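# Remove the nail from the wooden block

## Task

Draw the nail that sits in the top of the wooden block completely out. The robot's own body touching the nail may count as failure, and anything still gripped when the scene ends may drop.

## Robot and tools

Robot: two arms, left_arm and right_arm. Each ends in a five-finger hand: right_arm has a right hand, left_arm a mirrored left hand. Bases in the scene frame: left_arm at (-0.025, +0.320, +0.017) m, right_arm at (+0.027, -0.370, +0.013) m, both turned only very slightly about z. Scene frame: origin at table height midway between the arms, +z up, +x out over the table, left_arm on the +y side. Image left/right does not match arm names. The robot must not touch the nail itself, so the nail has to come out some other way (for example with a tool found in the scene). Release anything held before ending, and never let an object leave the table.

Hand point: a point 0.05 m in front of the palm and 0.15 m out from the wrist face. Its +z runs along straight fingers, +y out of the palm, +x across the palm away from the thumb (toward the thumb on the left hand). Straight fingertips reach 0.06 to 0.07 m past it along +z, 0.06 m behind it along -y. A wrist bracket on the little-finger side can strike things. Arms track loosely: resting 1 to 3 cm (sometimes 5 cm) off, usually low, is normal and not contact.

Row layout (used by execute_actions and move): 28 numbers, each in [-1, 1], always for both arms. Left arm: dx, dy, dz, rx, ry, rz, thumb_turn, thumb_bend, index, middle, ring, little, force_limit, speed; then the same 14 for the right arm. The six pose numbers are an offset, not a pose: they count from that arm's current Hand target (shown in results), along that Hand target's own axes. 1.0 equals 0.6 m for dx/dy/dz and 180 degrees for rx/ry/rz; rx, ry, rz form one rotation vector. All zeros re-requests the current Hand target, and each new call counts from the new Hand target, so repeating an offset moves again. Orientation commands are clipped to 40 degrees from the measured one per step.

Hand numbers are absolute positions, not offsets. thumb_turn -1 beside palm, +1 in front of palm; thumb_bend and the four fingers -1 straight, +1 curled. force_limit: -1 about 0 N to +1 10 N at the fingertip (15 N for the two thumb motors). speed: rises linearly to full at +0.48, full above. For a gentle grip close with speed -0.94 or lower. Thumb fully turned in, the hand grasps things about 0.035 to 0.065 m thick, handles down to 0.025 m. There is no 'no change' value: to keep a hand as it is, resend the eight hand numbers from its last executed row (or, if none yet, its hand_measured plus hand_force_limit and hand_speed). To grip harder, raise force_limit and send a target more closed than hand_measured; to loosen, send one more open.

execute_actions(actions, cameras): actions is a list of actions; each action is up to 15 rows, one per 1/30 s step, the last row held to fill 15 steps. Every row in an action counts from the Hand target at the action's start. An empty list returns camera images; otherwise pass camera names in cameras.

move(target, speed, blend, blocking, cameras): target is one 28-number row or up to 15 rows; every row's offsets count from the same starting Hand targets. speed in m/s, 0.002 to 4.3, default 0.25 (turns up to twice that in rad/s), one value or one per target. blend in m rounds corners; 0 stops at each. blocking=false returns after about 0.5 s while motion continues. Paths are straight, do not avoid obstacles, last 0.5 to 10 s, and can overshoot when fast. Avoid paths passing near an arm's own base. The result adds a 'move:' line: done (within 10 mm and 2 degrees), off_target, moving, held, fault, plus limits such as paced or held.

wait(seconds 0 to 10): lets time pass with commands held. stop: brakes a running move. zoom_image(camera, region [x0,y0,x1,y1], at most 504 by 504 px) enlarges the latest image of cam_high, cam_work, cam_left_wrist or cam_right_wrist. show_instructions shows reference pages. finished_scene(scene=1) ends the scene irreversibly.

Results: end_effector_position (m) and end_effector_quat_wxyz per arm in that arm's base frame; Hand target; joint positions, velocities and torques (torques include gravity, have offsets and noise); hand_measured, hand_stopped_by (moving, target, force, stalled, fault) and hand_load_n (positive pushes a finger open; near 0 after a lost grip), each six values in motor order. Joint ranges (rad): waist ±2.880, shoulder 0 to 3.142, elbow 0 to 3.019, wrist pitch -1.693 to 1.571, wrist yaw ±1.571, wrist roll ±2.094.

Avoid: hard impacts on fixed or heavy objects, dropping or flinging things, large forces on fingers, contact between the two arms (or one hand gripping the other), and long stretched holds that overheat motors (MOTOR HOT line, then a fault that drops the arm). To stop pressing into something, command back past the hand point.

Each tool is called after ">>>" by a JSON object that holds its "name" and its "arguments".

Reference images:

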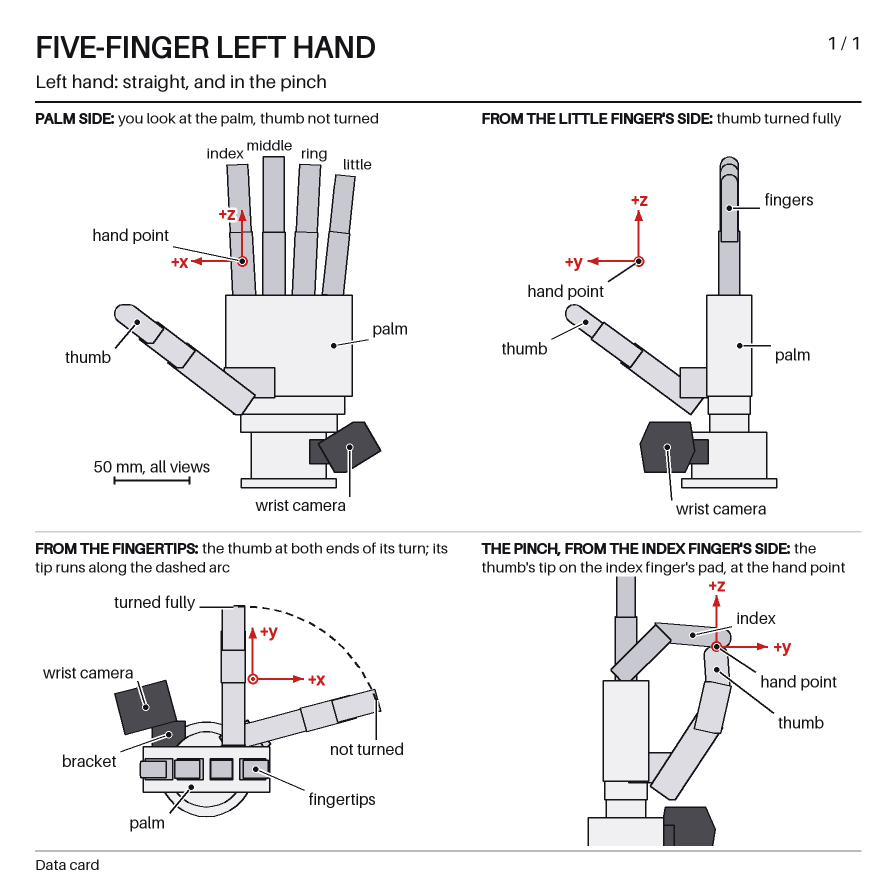

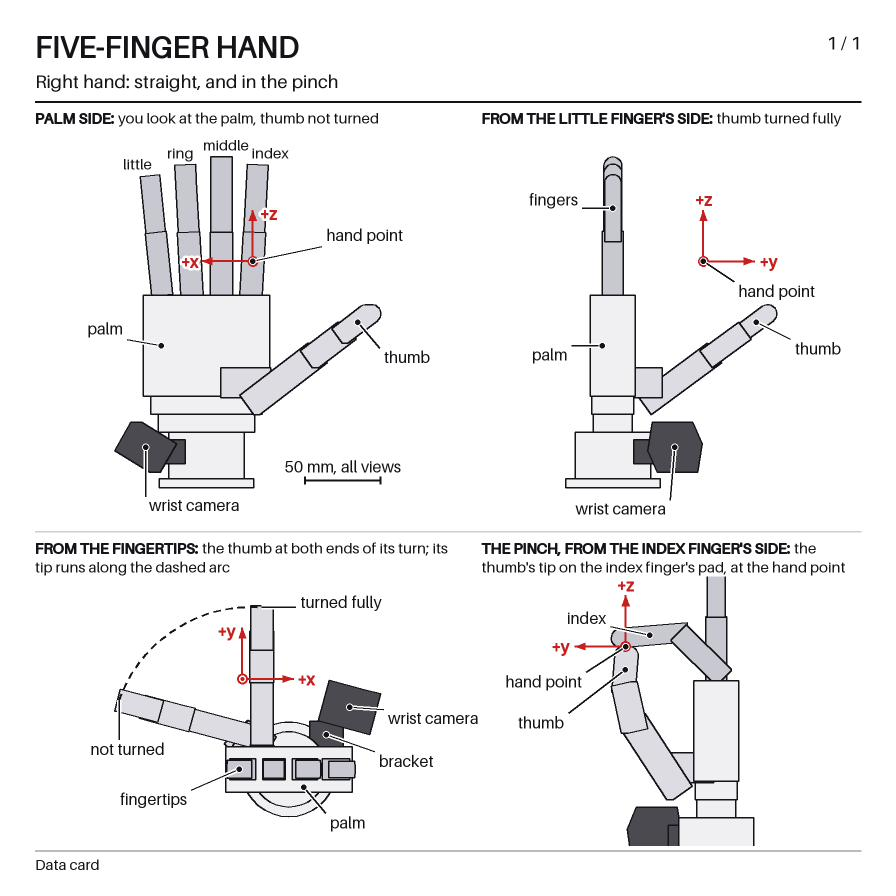

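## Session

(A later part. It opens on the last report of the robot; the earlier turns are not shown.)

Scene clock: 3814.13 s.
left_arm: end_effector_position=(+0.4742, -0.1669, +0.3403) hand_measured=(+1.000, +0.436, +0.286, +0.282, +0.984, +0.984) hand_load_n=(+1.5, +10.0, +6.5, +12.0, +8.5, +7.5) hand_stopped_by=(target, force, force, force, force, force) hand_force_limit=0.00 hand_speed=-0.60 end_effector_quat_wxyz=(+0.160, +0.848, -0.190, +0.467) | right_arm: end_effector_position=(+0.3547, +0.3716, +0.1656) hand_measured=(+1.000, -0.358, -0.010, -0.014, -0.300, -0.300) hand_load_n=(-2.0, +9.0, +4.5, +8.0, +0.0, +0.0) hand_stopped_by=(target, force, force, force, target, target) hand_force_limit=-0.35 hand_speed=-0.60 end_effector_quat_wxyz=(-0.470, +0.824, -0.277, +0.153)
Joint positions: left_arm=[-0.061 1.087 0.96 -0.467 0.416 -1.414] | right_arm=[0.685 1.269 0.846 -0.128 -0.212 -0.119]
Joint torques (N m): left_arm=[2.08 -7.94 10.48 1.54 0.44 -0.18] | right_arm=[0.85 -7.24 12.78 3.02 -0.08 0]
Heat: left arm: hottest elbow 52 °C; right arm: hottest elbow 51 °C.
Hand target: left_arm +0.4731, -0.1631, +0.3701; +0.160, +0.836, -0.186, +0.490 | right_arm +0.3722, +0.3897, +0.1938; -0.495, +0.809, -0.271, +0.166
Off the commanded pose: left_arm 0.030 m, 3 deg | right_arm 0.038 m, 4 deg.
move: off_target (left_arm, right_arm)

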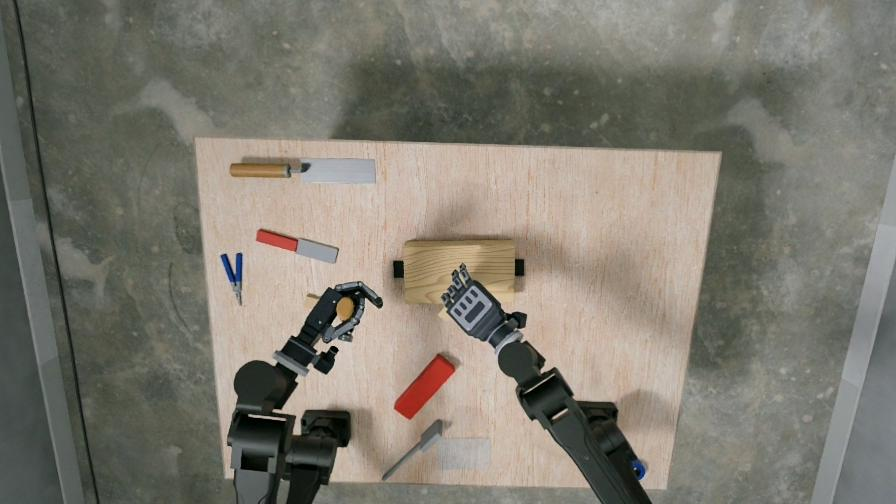

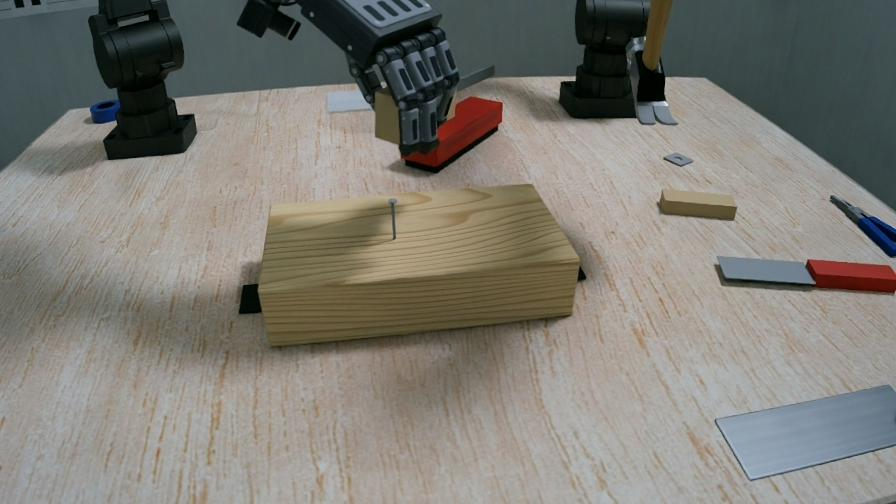

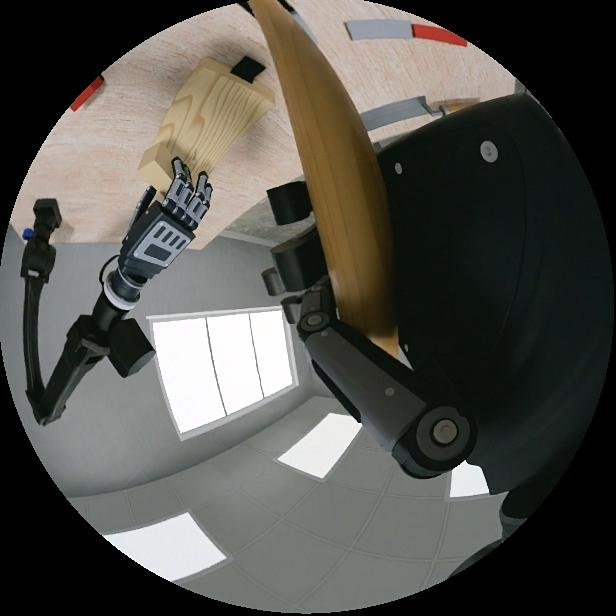

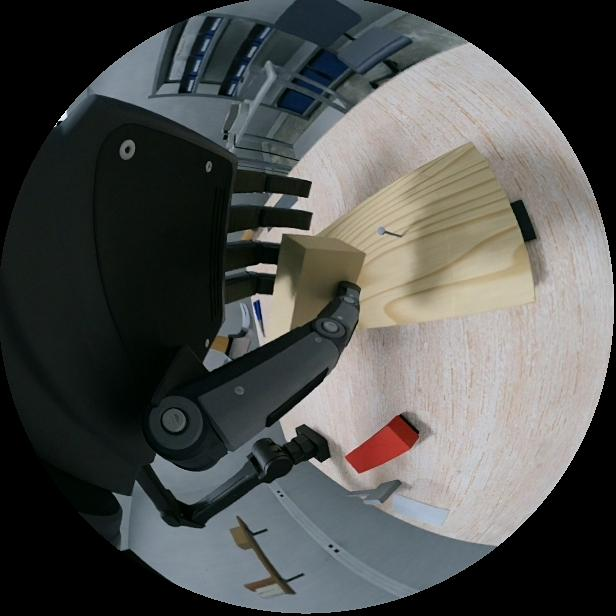

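>>> {"name": "move", "arguments": {"target": [0,0,0,0,0,0,1,1,1,1,1,1,0,-0.6,-0.0333,0.0891,0.0456,0.0139,0,0,1,0.1,0.2,0.2,-1,-1,-0.35,-0.6], "speed": 0.15, "cameras": ["cam_high","cam_work","cam_right_wrist"]}}

>>> {"name": "zoom_image", "arguments": {"camera": "cam_high", "region": [420, 250, 490, 320]}}

>>> {"name": "zoom_image", "arguments": {"camera": "cam_work", "region": [340, 100, 480, 240]}}

>>> {"name": "zoom_image", "arguments": {"camera": "cam_right_wrist", "region": [220, 160, 480, 420]}}

Scene clock: 3879.03 s.
left_arm: end_effector_position=(+0.4742, -0.1669, +0.3403) hand_measured=(+1.000, +0.436, +0.286, +0.282, +0.984, +0.984) hand_load_n=(+1.5, +10.0, +6.5, +12.0, +8.5, +7.5) hand_stopped_by=(target, force, force, force, force, force) hand_force_limit=0.00 hand_speed=-0.60 end_effector_quat_wxyz=(+0.160, +0.848, -0.190, +0.467) | right_arm: end_effector_position=(+0.3534, +0.3924, +0.1240) hand_measured=(+1.000, -0.358, -0.010, -0.014, -1.000, -1.000) hand_load_n=(-1.5, +9.5, +4.5, +8.0, +0.0, +0.0) hand_stopped_by=(target, force, force, force, target, target) hand_force_limit=-0.35 hand_speed=-0.60 end_effector_quat_wxyz=(-0.499, +0.806, -0.270, +0.168)
Joint positions: left_arm=[-0.061 1.087 0.96 -0.467 0.416 -1.414] | right_arm=[0.727 1.352 0.749 0.133 -0.174 -0.09]
Joint torques (N m): left_arm=[2.08 -8 10.48 1.54 0.43 -0.17] | right_arm=[1.03 -8 8.79 3.12 -0.05 -0.02]
Heat: left arm: hottest elbow 49 °C; right arm: hottest elbow 55 °C.
Hand target: left_arm +0.4731, -0.1631, +0.3701; +0.160, +0.836, -0.186, +0.490 | right_arm +0.3562, +0.4018, +0.1337; -0.513, +0.798, -0.267, +0.172
Off the commanded pose: left_arm 0.030 m, 3 deg | right_arm 0.014 m, 2 deg.
move: off_target (left_arm, right_arm)
Images, in order (width x height): cam_high 896x504, cam_work 896x504, cam_right_wrist 616x616.

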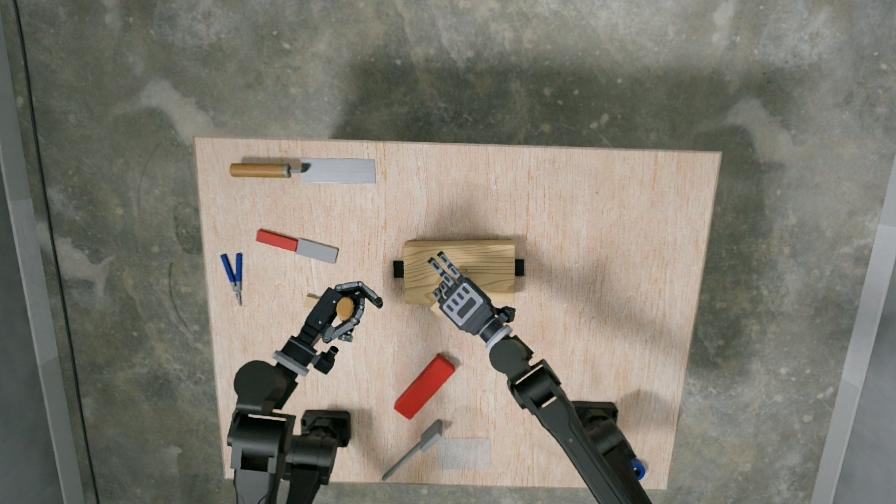

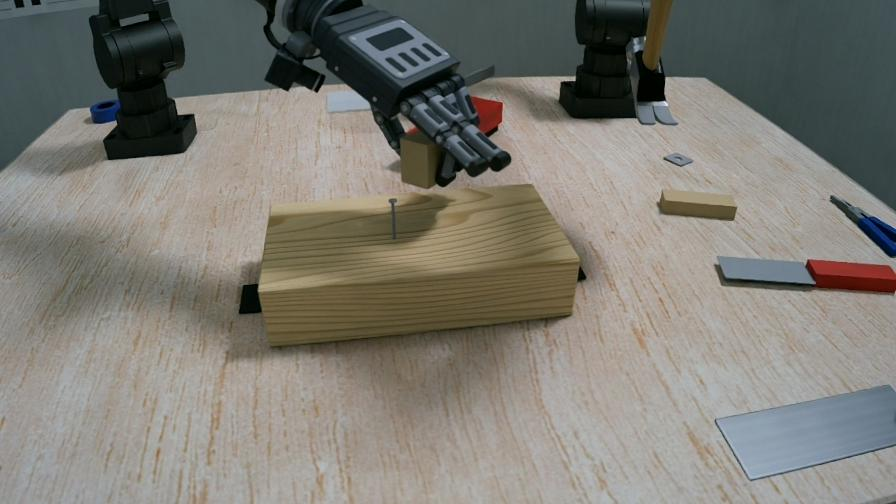

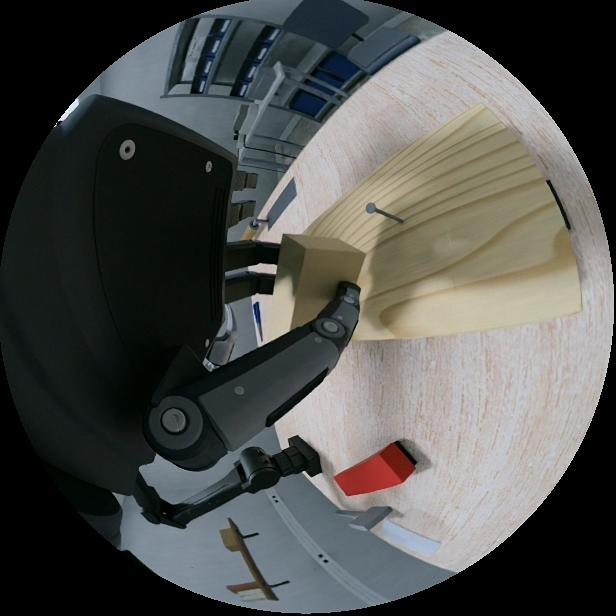

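Scaled by 7.200 from the camera's 896x504 image, which has a finer 1280x720 frame.

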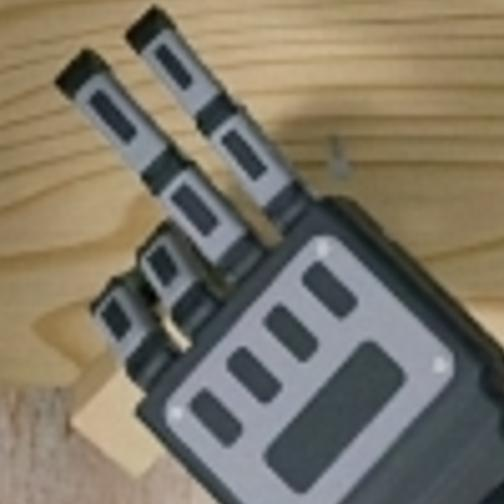

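Scaled by 3.600 from the camera's 896x504 image, which has a finer 1280x720 frame.

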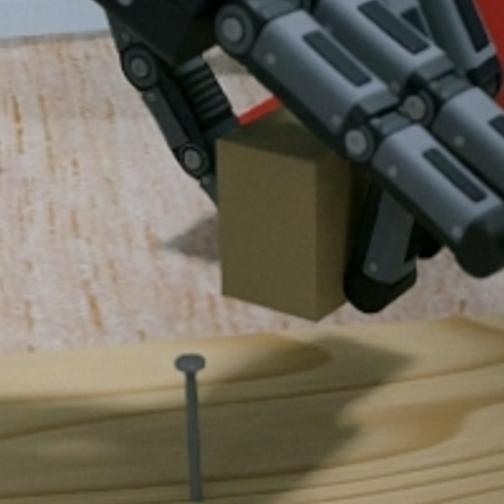

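Scaled by 1.938 from the camera's 616x616 image, which has a finer 880x880 frame.

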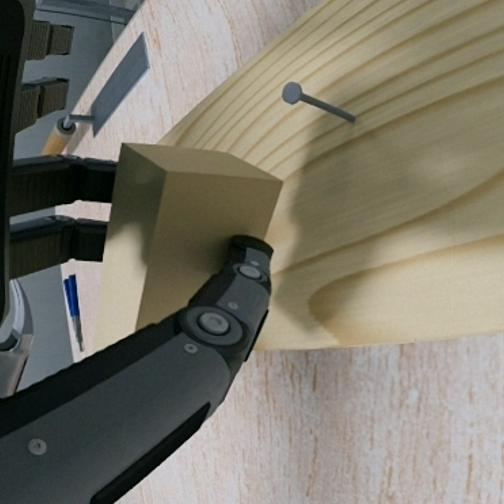

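>>> {"name": "execute_actions", "arguments": {"actions": [], "cameras": ["cam_left_wrist","cam_work","cam_high"]}}

>>> {"name": "zoom_image", "arguments": {"camera": "cam_left_wrist", "region": [100, 100, 260, 260]}}

>>> {"name": "zoom_image", "arguments": {"camera": "cam_work", "region": [640, 160, 760, 240]}}

>>> {"name": "zoom_image", "arguments": {"camera": "cam_high", "region": [280, 270, 360, 340]}}

Scene clock: 3934.03 s.
left_arm: end_effector_position=(+0.4742, -0.1669, +0.3403) hand_measured=(+1.000, +0.436, +0.286, +0.282, +0.984, +0.984) hand_load_n=(+1.5, +10.0, +6.5, +12.0, +8.5, +7.5) hand_stopped_by=(target, force, force, force, force, force) hand_force_limit=0.00 hand_speed=-0.60 end_effector_quat_wxyz=(+0.160, +0.848, -0.190, +0.467) | right_arm: end_effector_position=(+0.3533, +0.3924, +0.1241) hand_measured=(+1.000, -0.358, -0.010, -0.014, -1.000, -1.000) hand_load_n=(-2.0, +9.5, +4.5, +8.0, +0.0, +0.0) hand_stopped_by=(target, force, force, force, target, target) hand_force_limit=-0.35 hand_speed=-0.60 end_effector_quat_wxyz=(-0.499, +0.806, -0.270, +0.168)
Joint positions: left_arm=[-0.061 1.087 0.96 -0.467 0.416 -1.414] | right_arm=[0.727 1.352 0.749 0.133 -0.174 -0.09]
Joint velocities: within noise
Joint torques (N m): left_arm=[2.14 -8 10.47 1.52 0.43 -0.17] | right_arm=[0.73 -8.23 8.73 3.19 -0.05 -0.01]
Heat: left arm: hottest elbow 47 °C; right arm: hottest elbow 50 °C.
Hand target: left_arm +0.4731, -0.1631, +0.3701; +0.160, +0.836, -0.186, +0.490 | right_arm +0.3561, +0.4017, +0.1336; -0.513, +0.798, -0.267, +0.172
Off the commanded pose: left_arm 0.030 m, 3 deg | right_arm 0.014 m, 2 deg.
Images, in order (width x height): cam_high 896x504, cam_work 896x504, cam_left_wrist 616x616.

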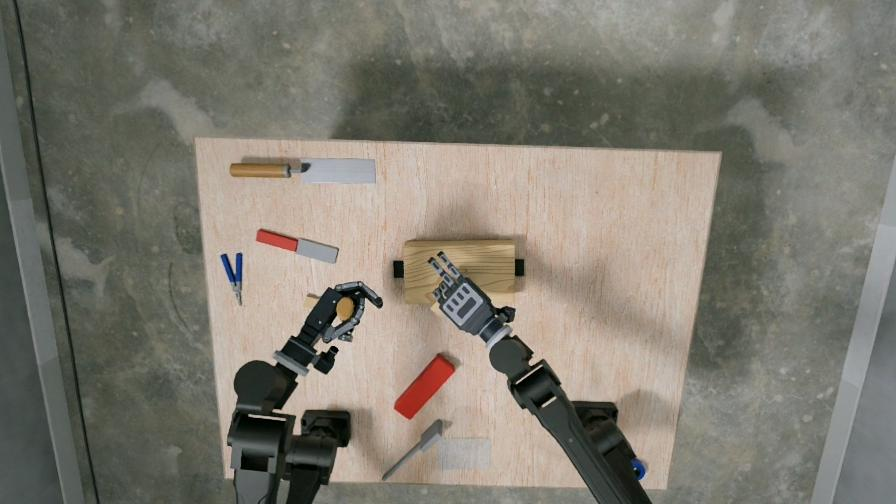

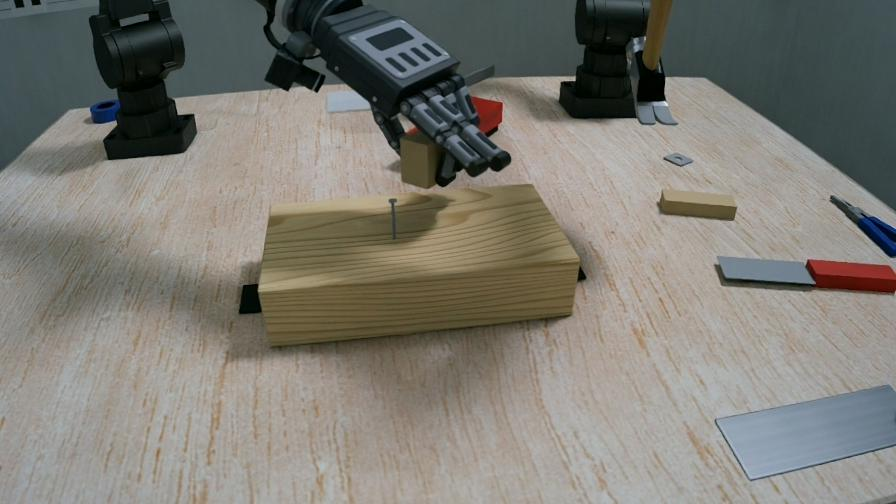

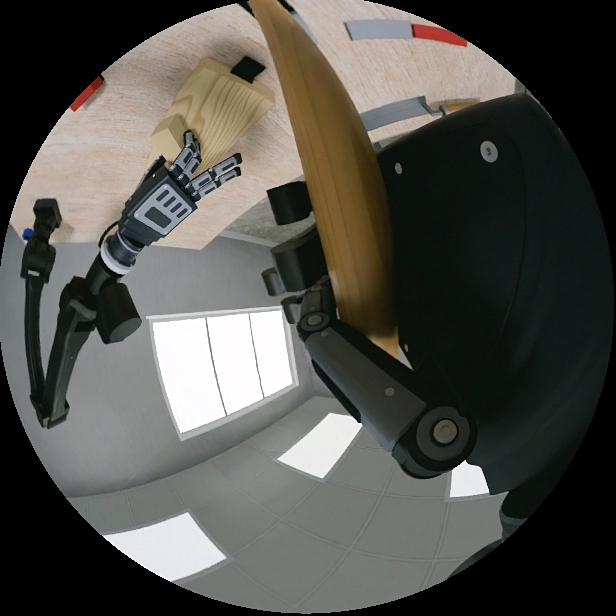

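Scaled by 3.150 from the camera's 616x616 image, which has a finer 880x880 frame.

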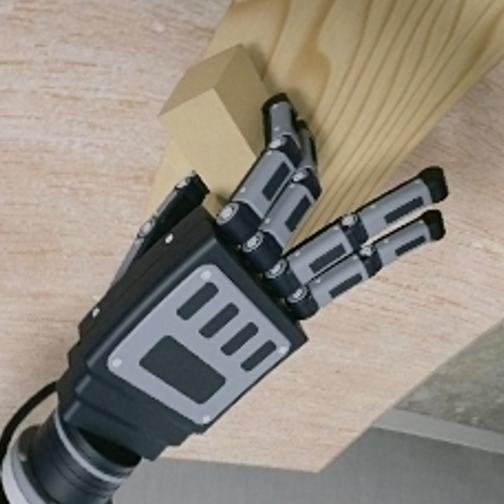

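Scaled by 4.200 from the camera's 896x504 image, which has a finer 1280x720 frame.

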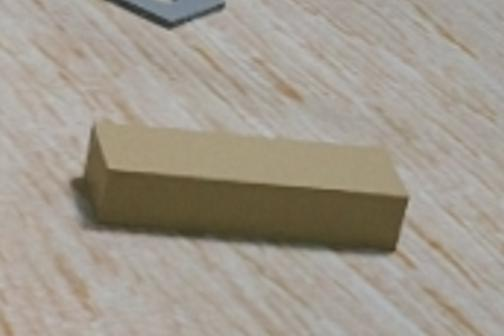

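Scaled by 6.300 from the camera's 896x504 image, which has a finer 1280x720 frame.

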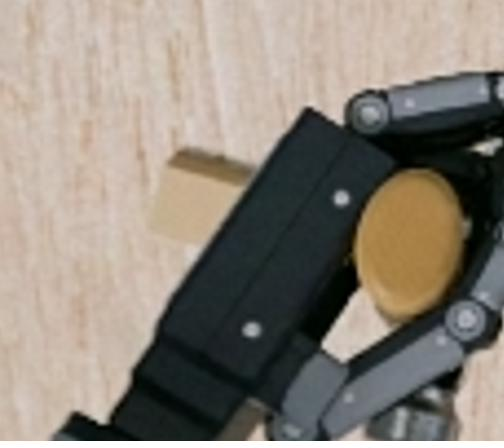

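>>> {"name": "move", "arguments": {"target": [0,0,0,0,0,0,1,1,1,1,1,1,0,-0.6,-0.0107,0.036,0.0618,0,0,0,1,0.1,0.2,0.2,-1,-1,-0.35,-0.6], "speed": 0.12, "cameras": ["cam_high","cam_work","cam_right_wrist"]}}

>>> {"name": "zoom_image", "arguments": {"camera": "cam_high", "region": [420, 250, 490, 320]}}

>>> {"name": "zoom_image", "arguments": {"camera": "cam_work", "region": [340, 120, 480, 260]}}

Scene clock: 4026.53 s.
left_arm: end_effector_position=(+0.4742, -0.1669, +0.3403) hand_measured=(+1.000, +0.436, +0.286, +0.282, +0.984, +0.984) hand_load_n=(+2.0, +10.0, +6.5, +12.0, +8.5, +7.5) hand_stopped_by=(target, force, force, force, force, force) hand_force_limit=0.00 hand_speed=-0.60 end_effector_quat_wxyz=(+0.160, +0.848, -0.190, +0.467) | right_arm: end_effector_position=(+0.3594, +0.4105, +0.0865) hand_measured=(+1.000, -0.358, -0.010, -0.014, -1.000, -1.000) hand_load_n=(-2.0, +9.0, +4.5, +8.0, +0.0, +0.0) hand_stopped_by=(target, force, force, force, target, target) hand_force_limit=-0.35 hand_speed=-0.60 end_effector_quat_wxyz=(-0.496, +0.807, -0.272, +0.167)
Joint positions: left_arm=[-0.061 1.087 0.96 -0.467 0.416 -1.414] | right_arm=[0.752 1.47 0.749 0.247 -0.151 -0.078]
Joint torques (N m): left_arm=[2.14 -8 10.47 1.52 0.43 -0.18] | right_arm=[1.26 -8.7 9.37 3.19 -0.03 -0.01]
Heat: left arm: hottest elbow 46 °C; right arm: hottest elbow 48 °C.
Hand target: left_arm +0.4731, -0.1631, +0.3701; +0.160, +0.836, -0.186, +0.490 | right_arm +0.3660, +0.4253, +0.0986; -0.513, +0.798, -0.267, +0.172
Off the commanded pose: left_arm 0.030 m, 3 deg | right_arm 0.020 m, 2 deg.
move: off_target (left_arm, right_arm)
Images, in order (width x height): cam_high 896x504, cam_work 896x504, cam_right_wrist 616x616.

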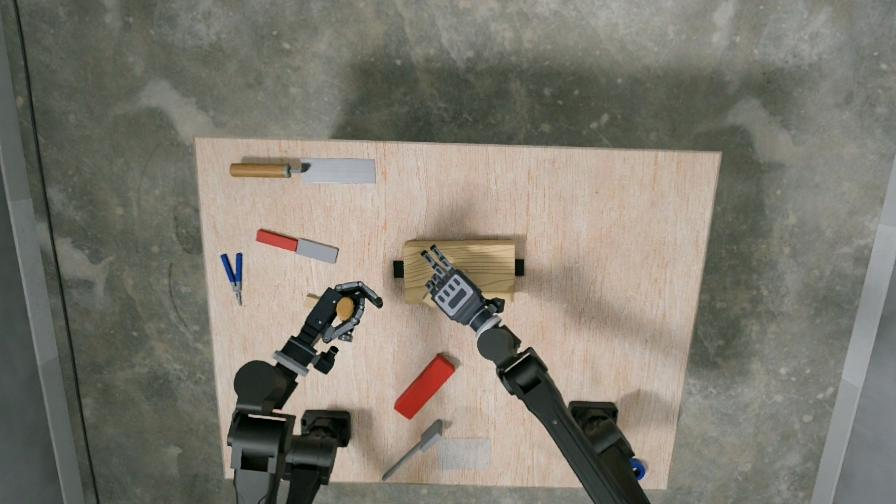

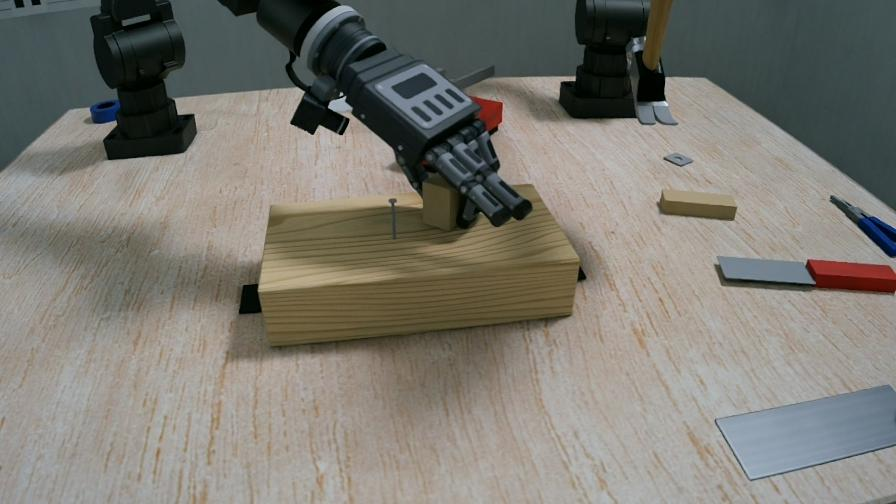

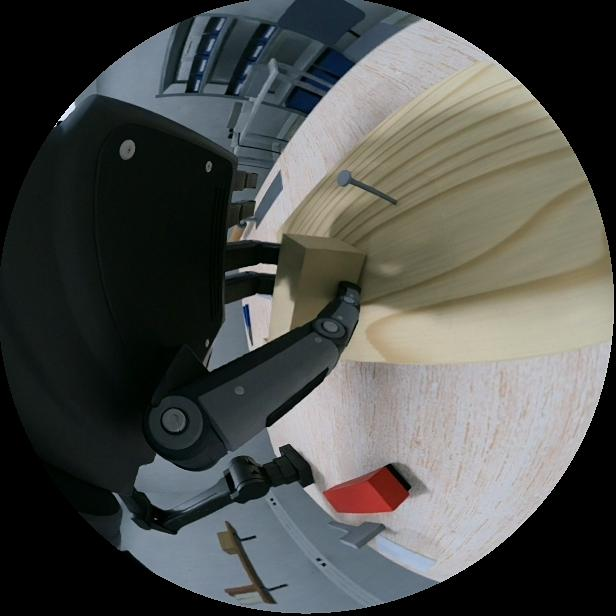

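Scaled by 7.200 from the camera's 896x504 image, which has a finer 1280x720 frame.

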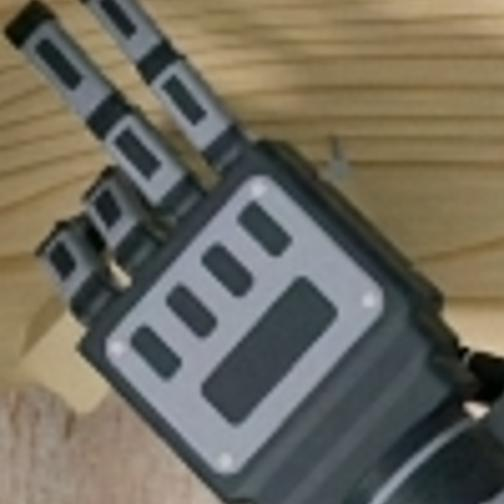

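Scaled by 3.600 from the camera's 896x504 image, which has a finer 1280x720 frame.

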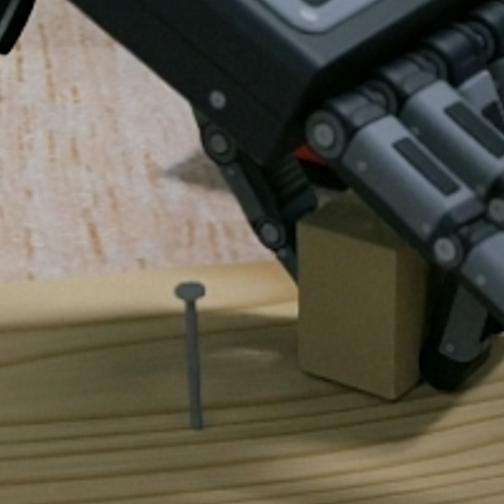

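>>> {"name": "move", "arguments": {"target": [0,0,0,0,0,0,1,1,1,1,1,1,0,-0.6,-0.0007,0.0163,0.0207,0,0,0,1,0.1,0.2,0.2,-1,-1,-0.35,-0.6], "speed": 0.08, "cameras": ["cam_high","cam_work","cam_right_wrist"]}}

>>> {"name": "zoom_image", "arguments": {"camera": "cam_work", "region": [360, 140, 500, 280]}}

Scene clock: 4037.83 s.
left_arm: end_effector_position=(+0.4742, -0.1669, +0.3403) hand_measured=(+1.000, +0.436, +0.286, +0.282, +0.984, +0.984) hand_load_n=(+1.5, +10.0, +6.5, +12.0, +8.5, +7.5) hand_stopped_by=(target, force, force, force, force, force) hand_force_limit=0.00 hand_speed=-0.60 end_effector_quat_wxyz=(+0.160, +0.848, -0.190, +0.467) | right_arm: end_effector_position=(+0.3649, +0.4171, +0.0841) hand_measured=(+1.000, -0.358, -0.010, -0.014, -1.000, -1.000) hand_load_n=(-2.5, +8.0, +4.0, +8.5, +0.0, +0.0) hand_stopped_by=(target, force, force, force, target, target) hand_force_limit=-0.35 hand_speed=-0.60 end_effector_quat_wxyz=(-0.507, +0.800, -0.271, +0.172)
Joint positions: left_arm=[-0.061 1.087 0.96 -0.467 0.416 -1.414] | right_arm=[0.754 1.497 0.749 0.303 -0.149 -0.071]
Joint torques (N m): left_arm=[2.14 -8.06 10.5 1.54 0.43 -0.17] | right_arm=[1.08 -7.18 9.54 2.52 0.05 -0.08]
Heat: left arm: hottest elbow 46 °C; right arm: hottest elbow 48 °C.
Hand target: left_arm +0.4731, -0.1631, +0.3701; +0.160, +0.836, -0.186, +0.490 | right_arm +0.3701, +0.4313, +0.0845; -0.513, +0.798, -0.267, +0.172
Off the commanded pose: left_arm 0.030 m, 3 deg | right_arm 0.015 m, 1 deg.
move: off_target (left_arm, right_arm)
Images, in order (width x height): cam_high 896x504, cam_work 896x504, cam_right_wrist 616x616.

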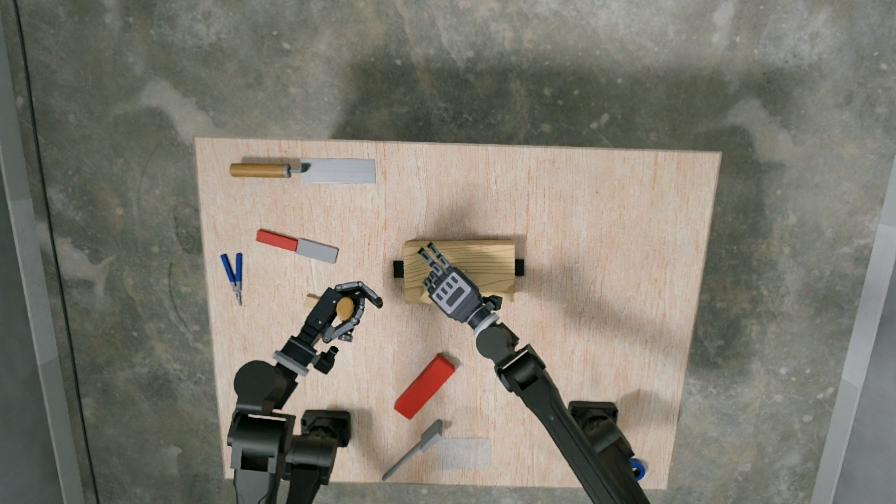

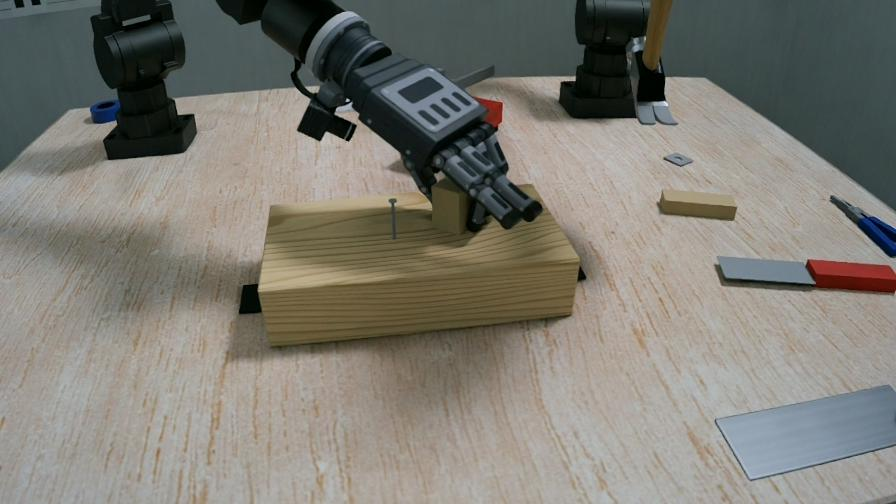

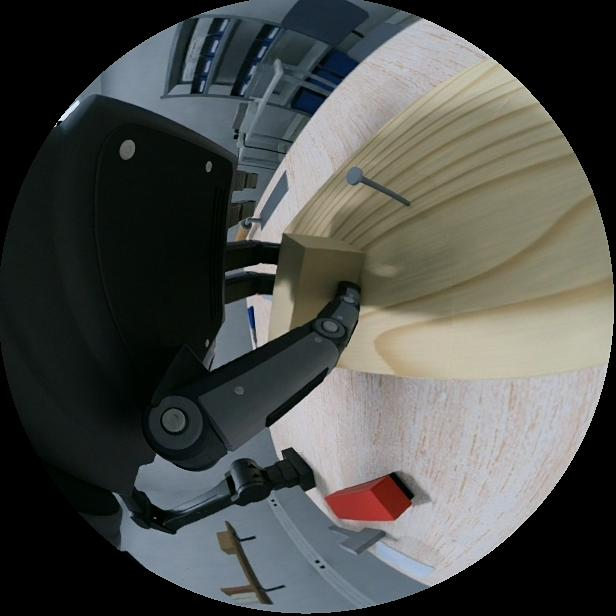

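Scaled by 3.600 from the camera's 896x504 image, which has a finer 1280x720 frame.

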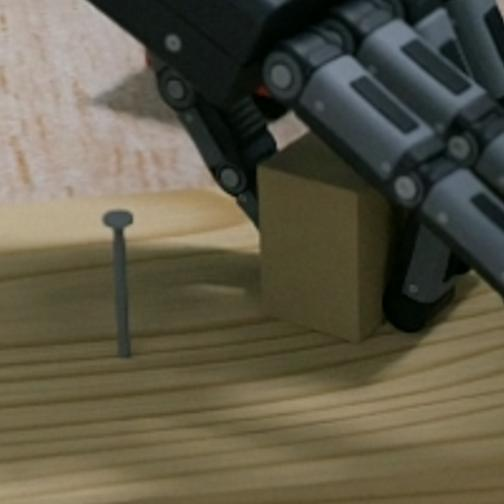

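>>> {"name": "zoom_image", "arguments": {"camera": "cam_work", "region": [420, 180, 490, 250]}}

>>> {"name": "zoom_image", "arguments": {"camera": "cam_right_wrist", "region": [260, 140, 440, 320]}}

Scaled by 7.200 from the camera's 896x504 image, which has a finer 1280x720 frame.

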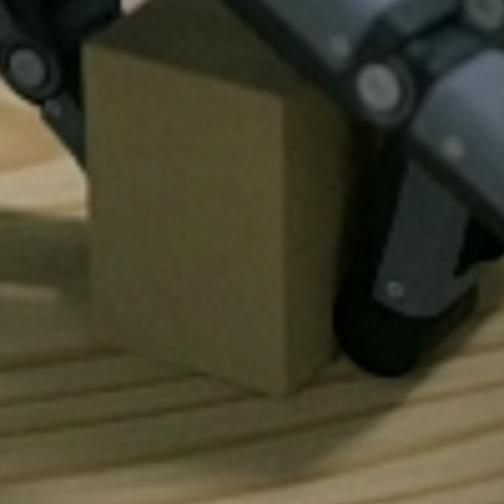

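Scaled by 2.800 from the camera's 616x616 image, which has a finer 880x880 frame.

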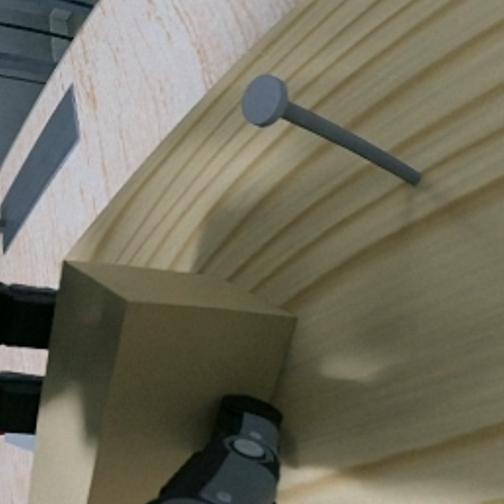

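>>> {"name": "move", "arguments": {"target": [[0,0,0,0,0,0,1,1,1,1,1,1,0,-0.6,0,0.0091,0.0042,0,0,0,1,0.1,0.2,0.2,-1,-1,-0.35,-0.6],[0,0,0,0,0,0,1,1,1,1,1,1,0,-0.6,0,0.0091,0.0042,0,0,0,1,-0.6,0.2,0.2,-1,-1,-0.35,-0.8]], "speed": 0.08, "cameras": ["cam_high","cam_work","cam_right_wrist"]}}

>>> {"name": "zoom_image", "arguments": {"camera": "cam_work", "region": [360, 140, 500, 280]}}

>>> {"name": "zoom_image", "arguments": {"camera": "cam_right_wrist", "region": [220, 140, 440, 360]}}

Scene clock: 4064.03 s.
left_arm: end_effector_position=(+0.4742, -0.1669, +0.3403) hand_measured=(+1.000, +0.436, +0.286, +0.282, +0.984, +0.984) hand_load_n=(+1.5, +10.0, +6.5, +12.0, +8.5, +7.0) hand_stopped_by=(target, force, force, force, force, force) hand_force_limit=0.00 hand_speed=-0.60 end_effector_quat_wxyz=(+0.160, +0.848, -0.190, +0.467) | right_arm: end_effector_position=(+0.3697, +0.4232, +0.0860) hand_measured=(+1.000, -0.598, -0.010, -0.012, -1.000, -1.000) hand_load_n=(-0.5, -2.5, +0.0, +0.0, +0.0, +0.0) hand_stopped_by=(target, target, force, force, target, target) hand_force_limit=-0.35 hand_speed=-0.80 end_effector_quat_wxyz=(-0.516, +0.794, -0.268, +0.176)
Joint positions: left_arm=[-0.061 1.087 0.96 -0.467 0.416 -1.414] | right_arm=[0.756 1.513 0.756 0.335 -0.147 -0.069]
Joint torques (N m): left_arm=[2.2 -8 10.47 1.54 0.43 -0.17] | right_arm=[1.08 -7.65 8.51 2.13 0 -0.12]
Heat: left arm: hottest elbow 46 °C; right arm: hottest elbow 48 °C.
Hand target: left_arm +0.4731, -0.1631, +0.3701; +0.160, +0.836, -0.186, +0.490 | right_arm +0.3701, +0.4314, +0.0786; -0.513, +0.798, -0.267, +0.172
Off the commanded pose: left_arm 0.030 m, 3 deg | right_arm 0.011 m, 1 deg.
move: off_target (left_arm, right_arm); target 2's new numbers were sent with right_arm's hand 0.013 m and 0 deg from that target
Images, in order (width x height): cam_high 896x504, cam_work 896x504, cam_right_wrist 616x616.

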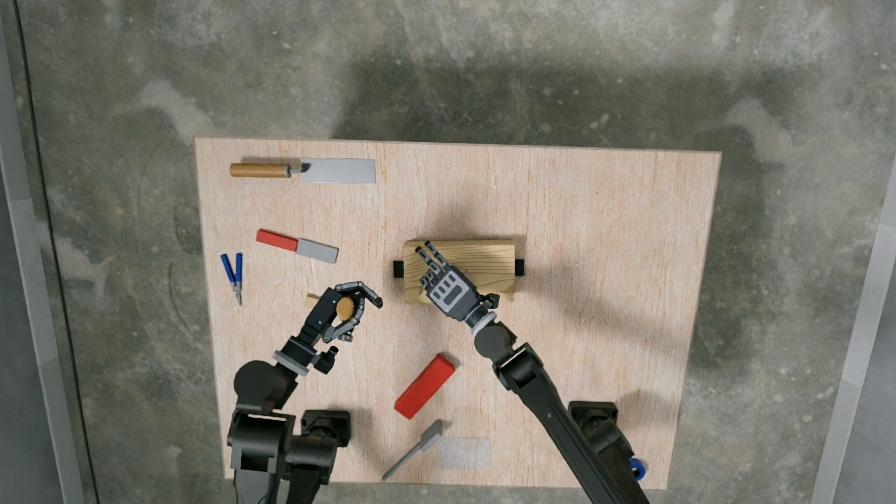

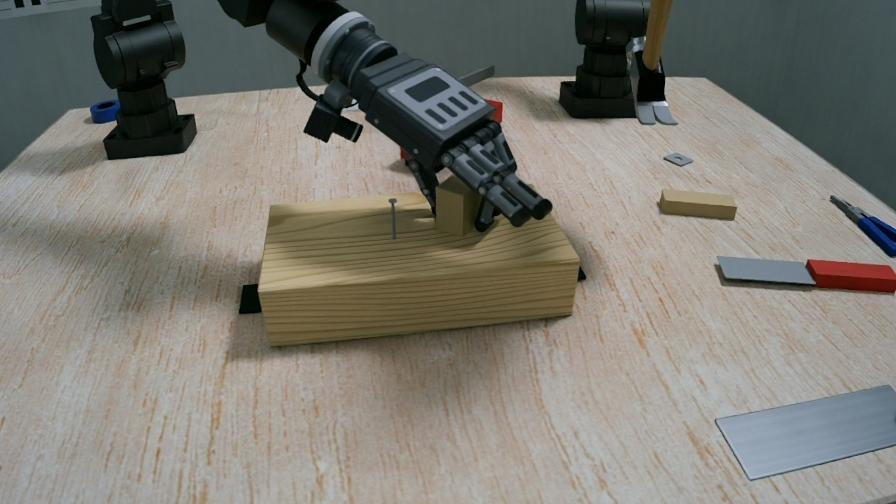

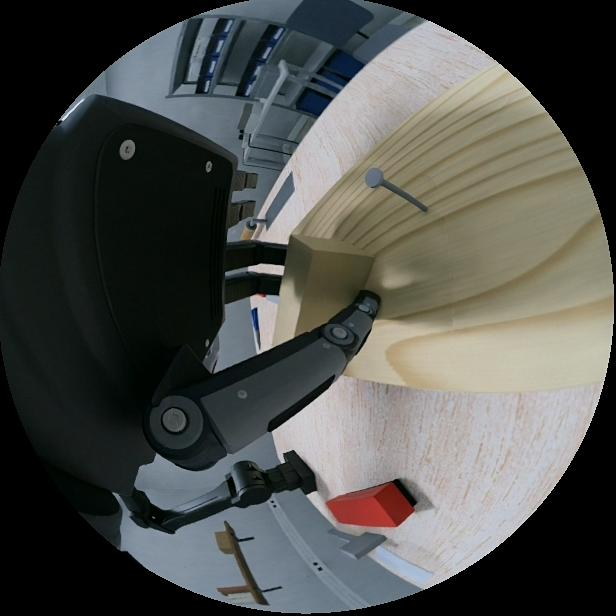

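Scaled by 3.600 from the camera's 896x504 image, which has a finer 1280x720 frame.

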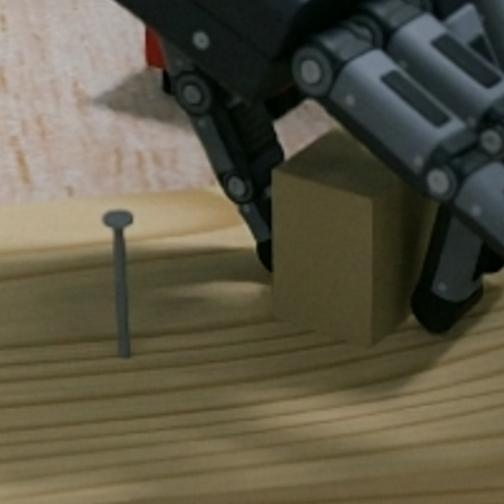

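Scaled by 2.291 from the camera's 616x616 image, which has a finer 880x880 frame.

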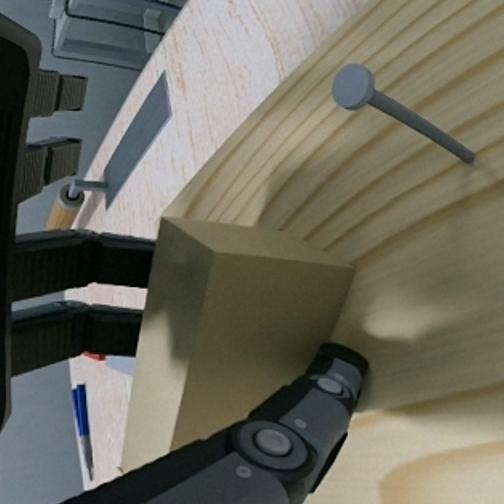

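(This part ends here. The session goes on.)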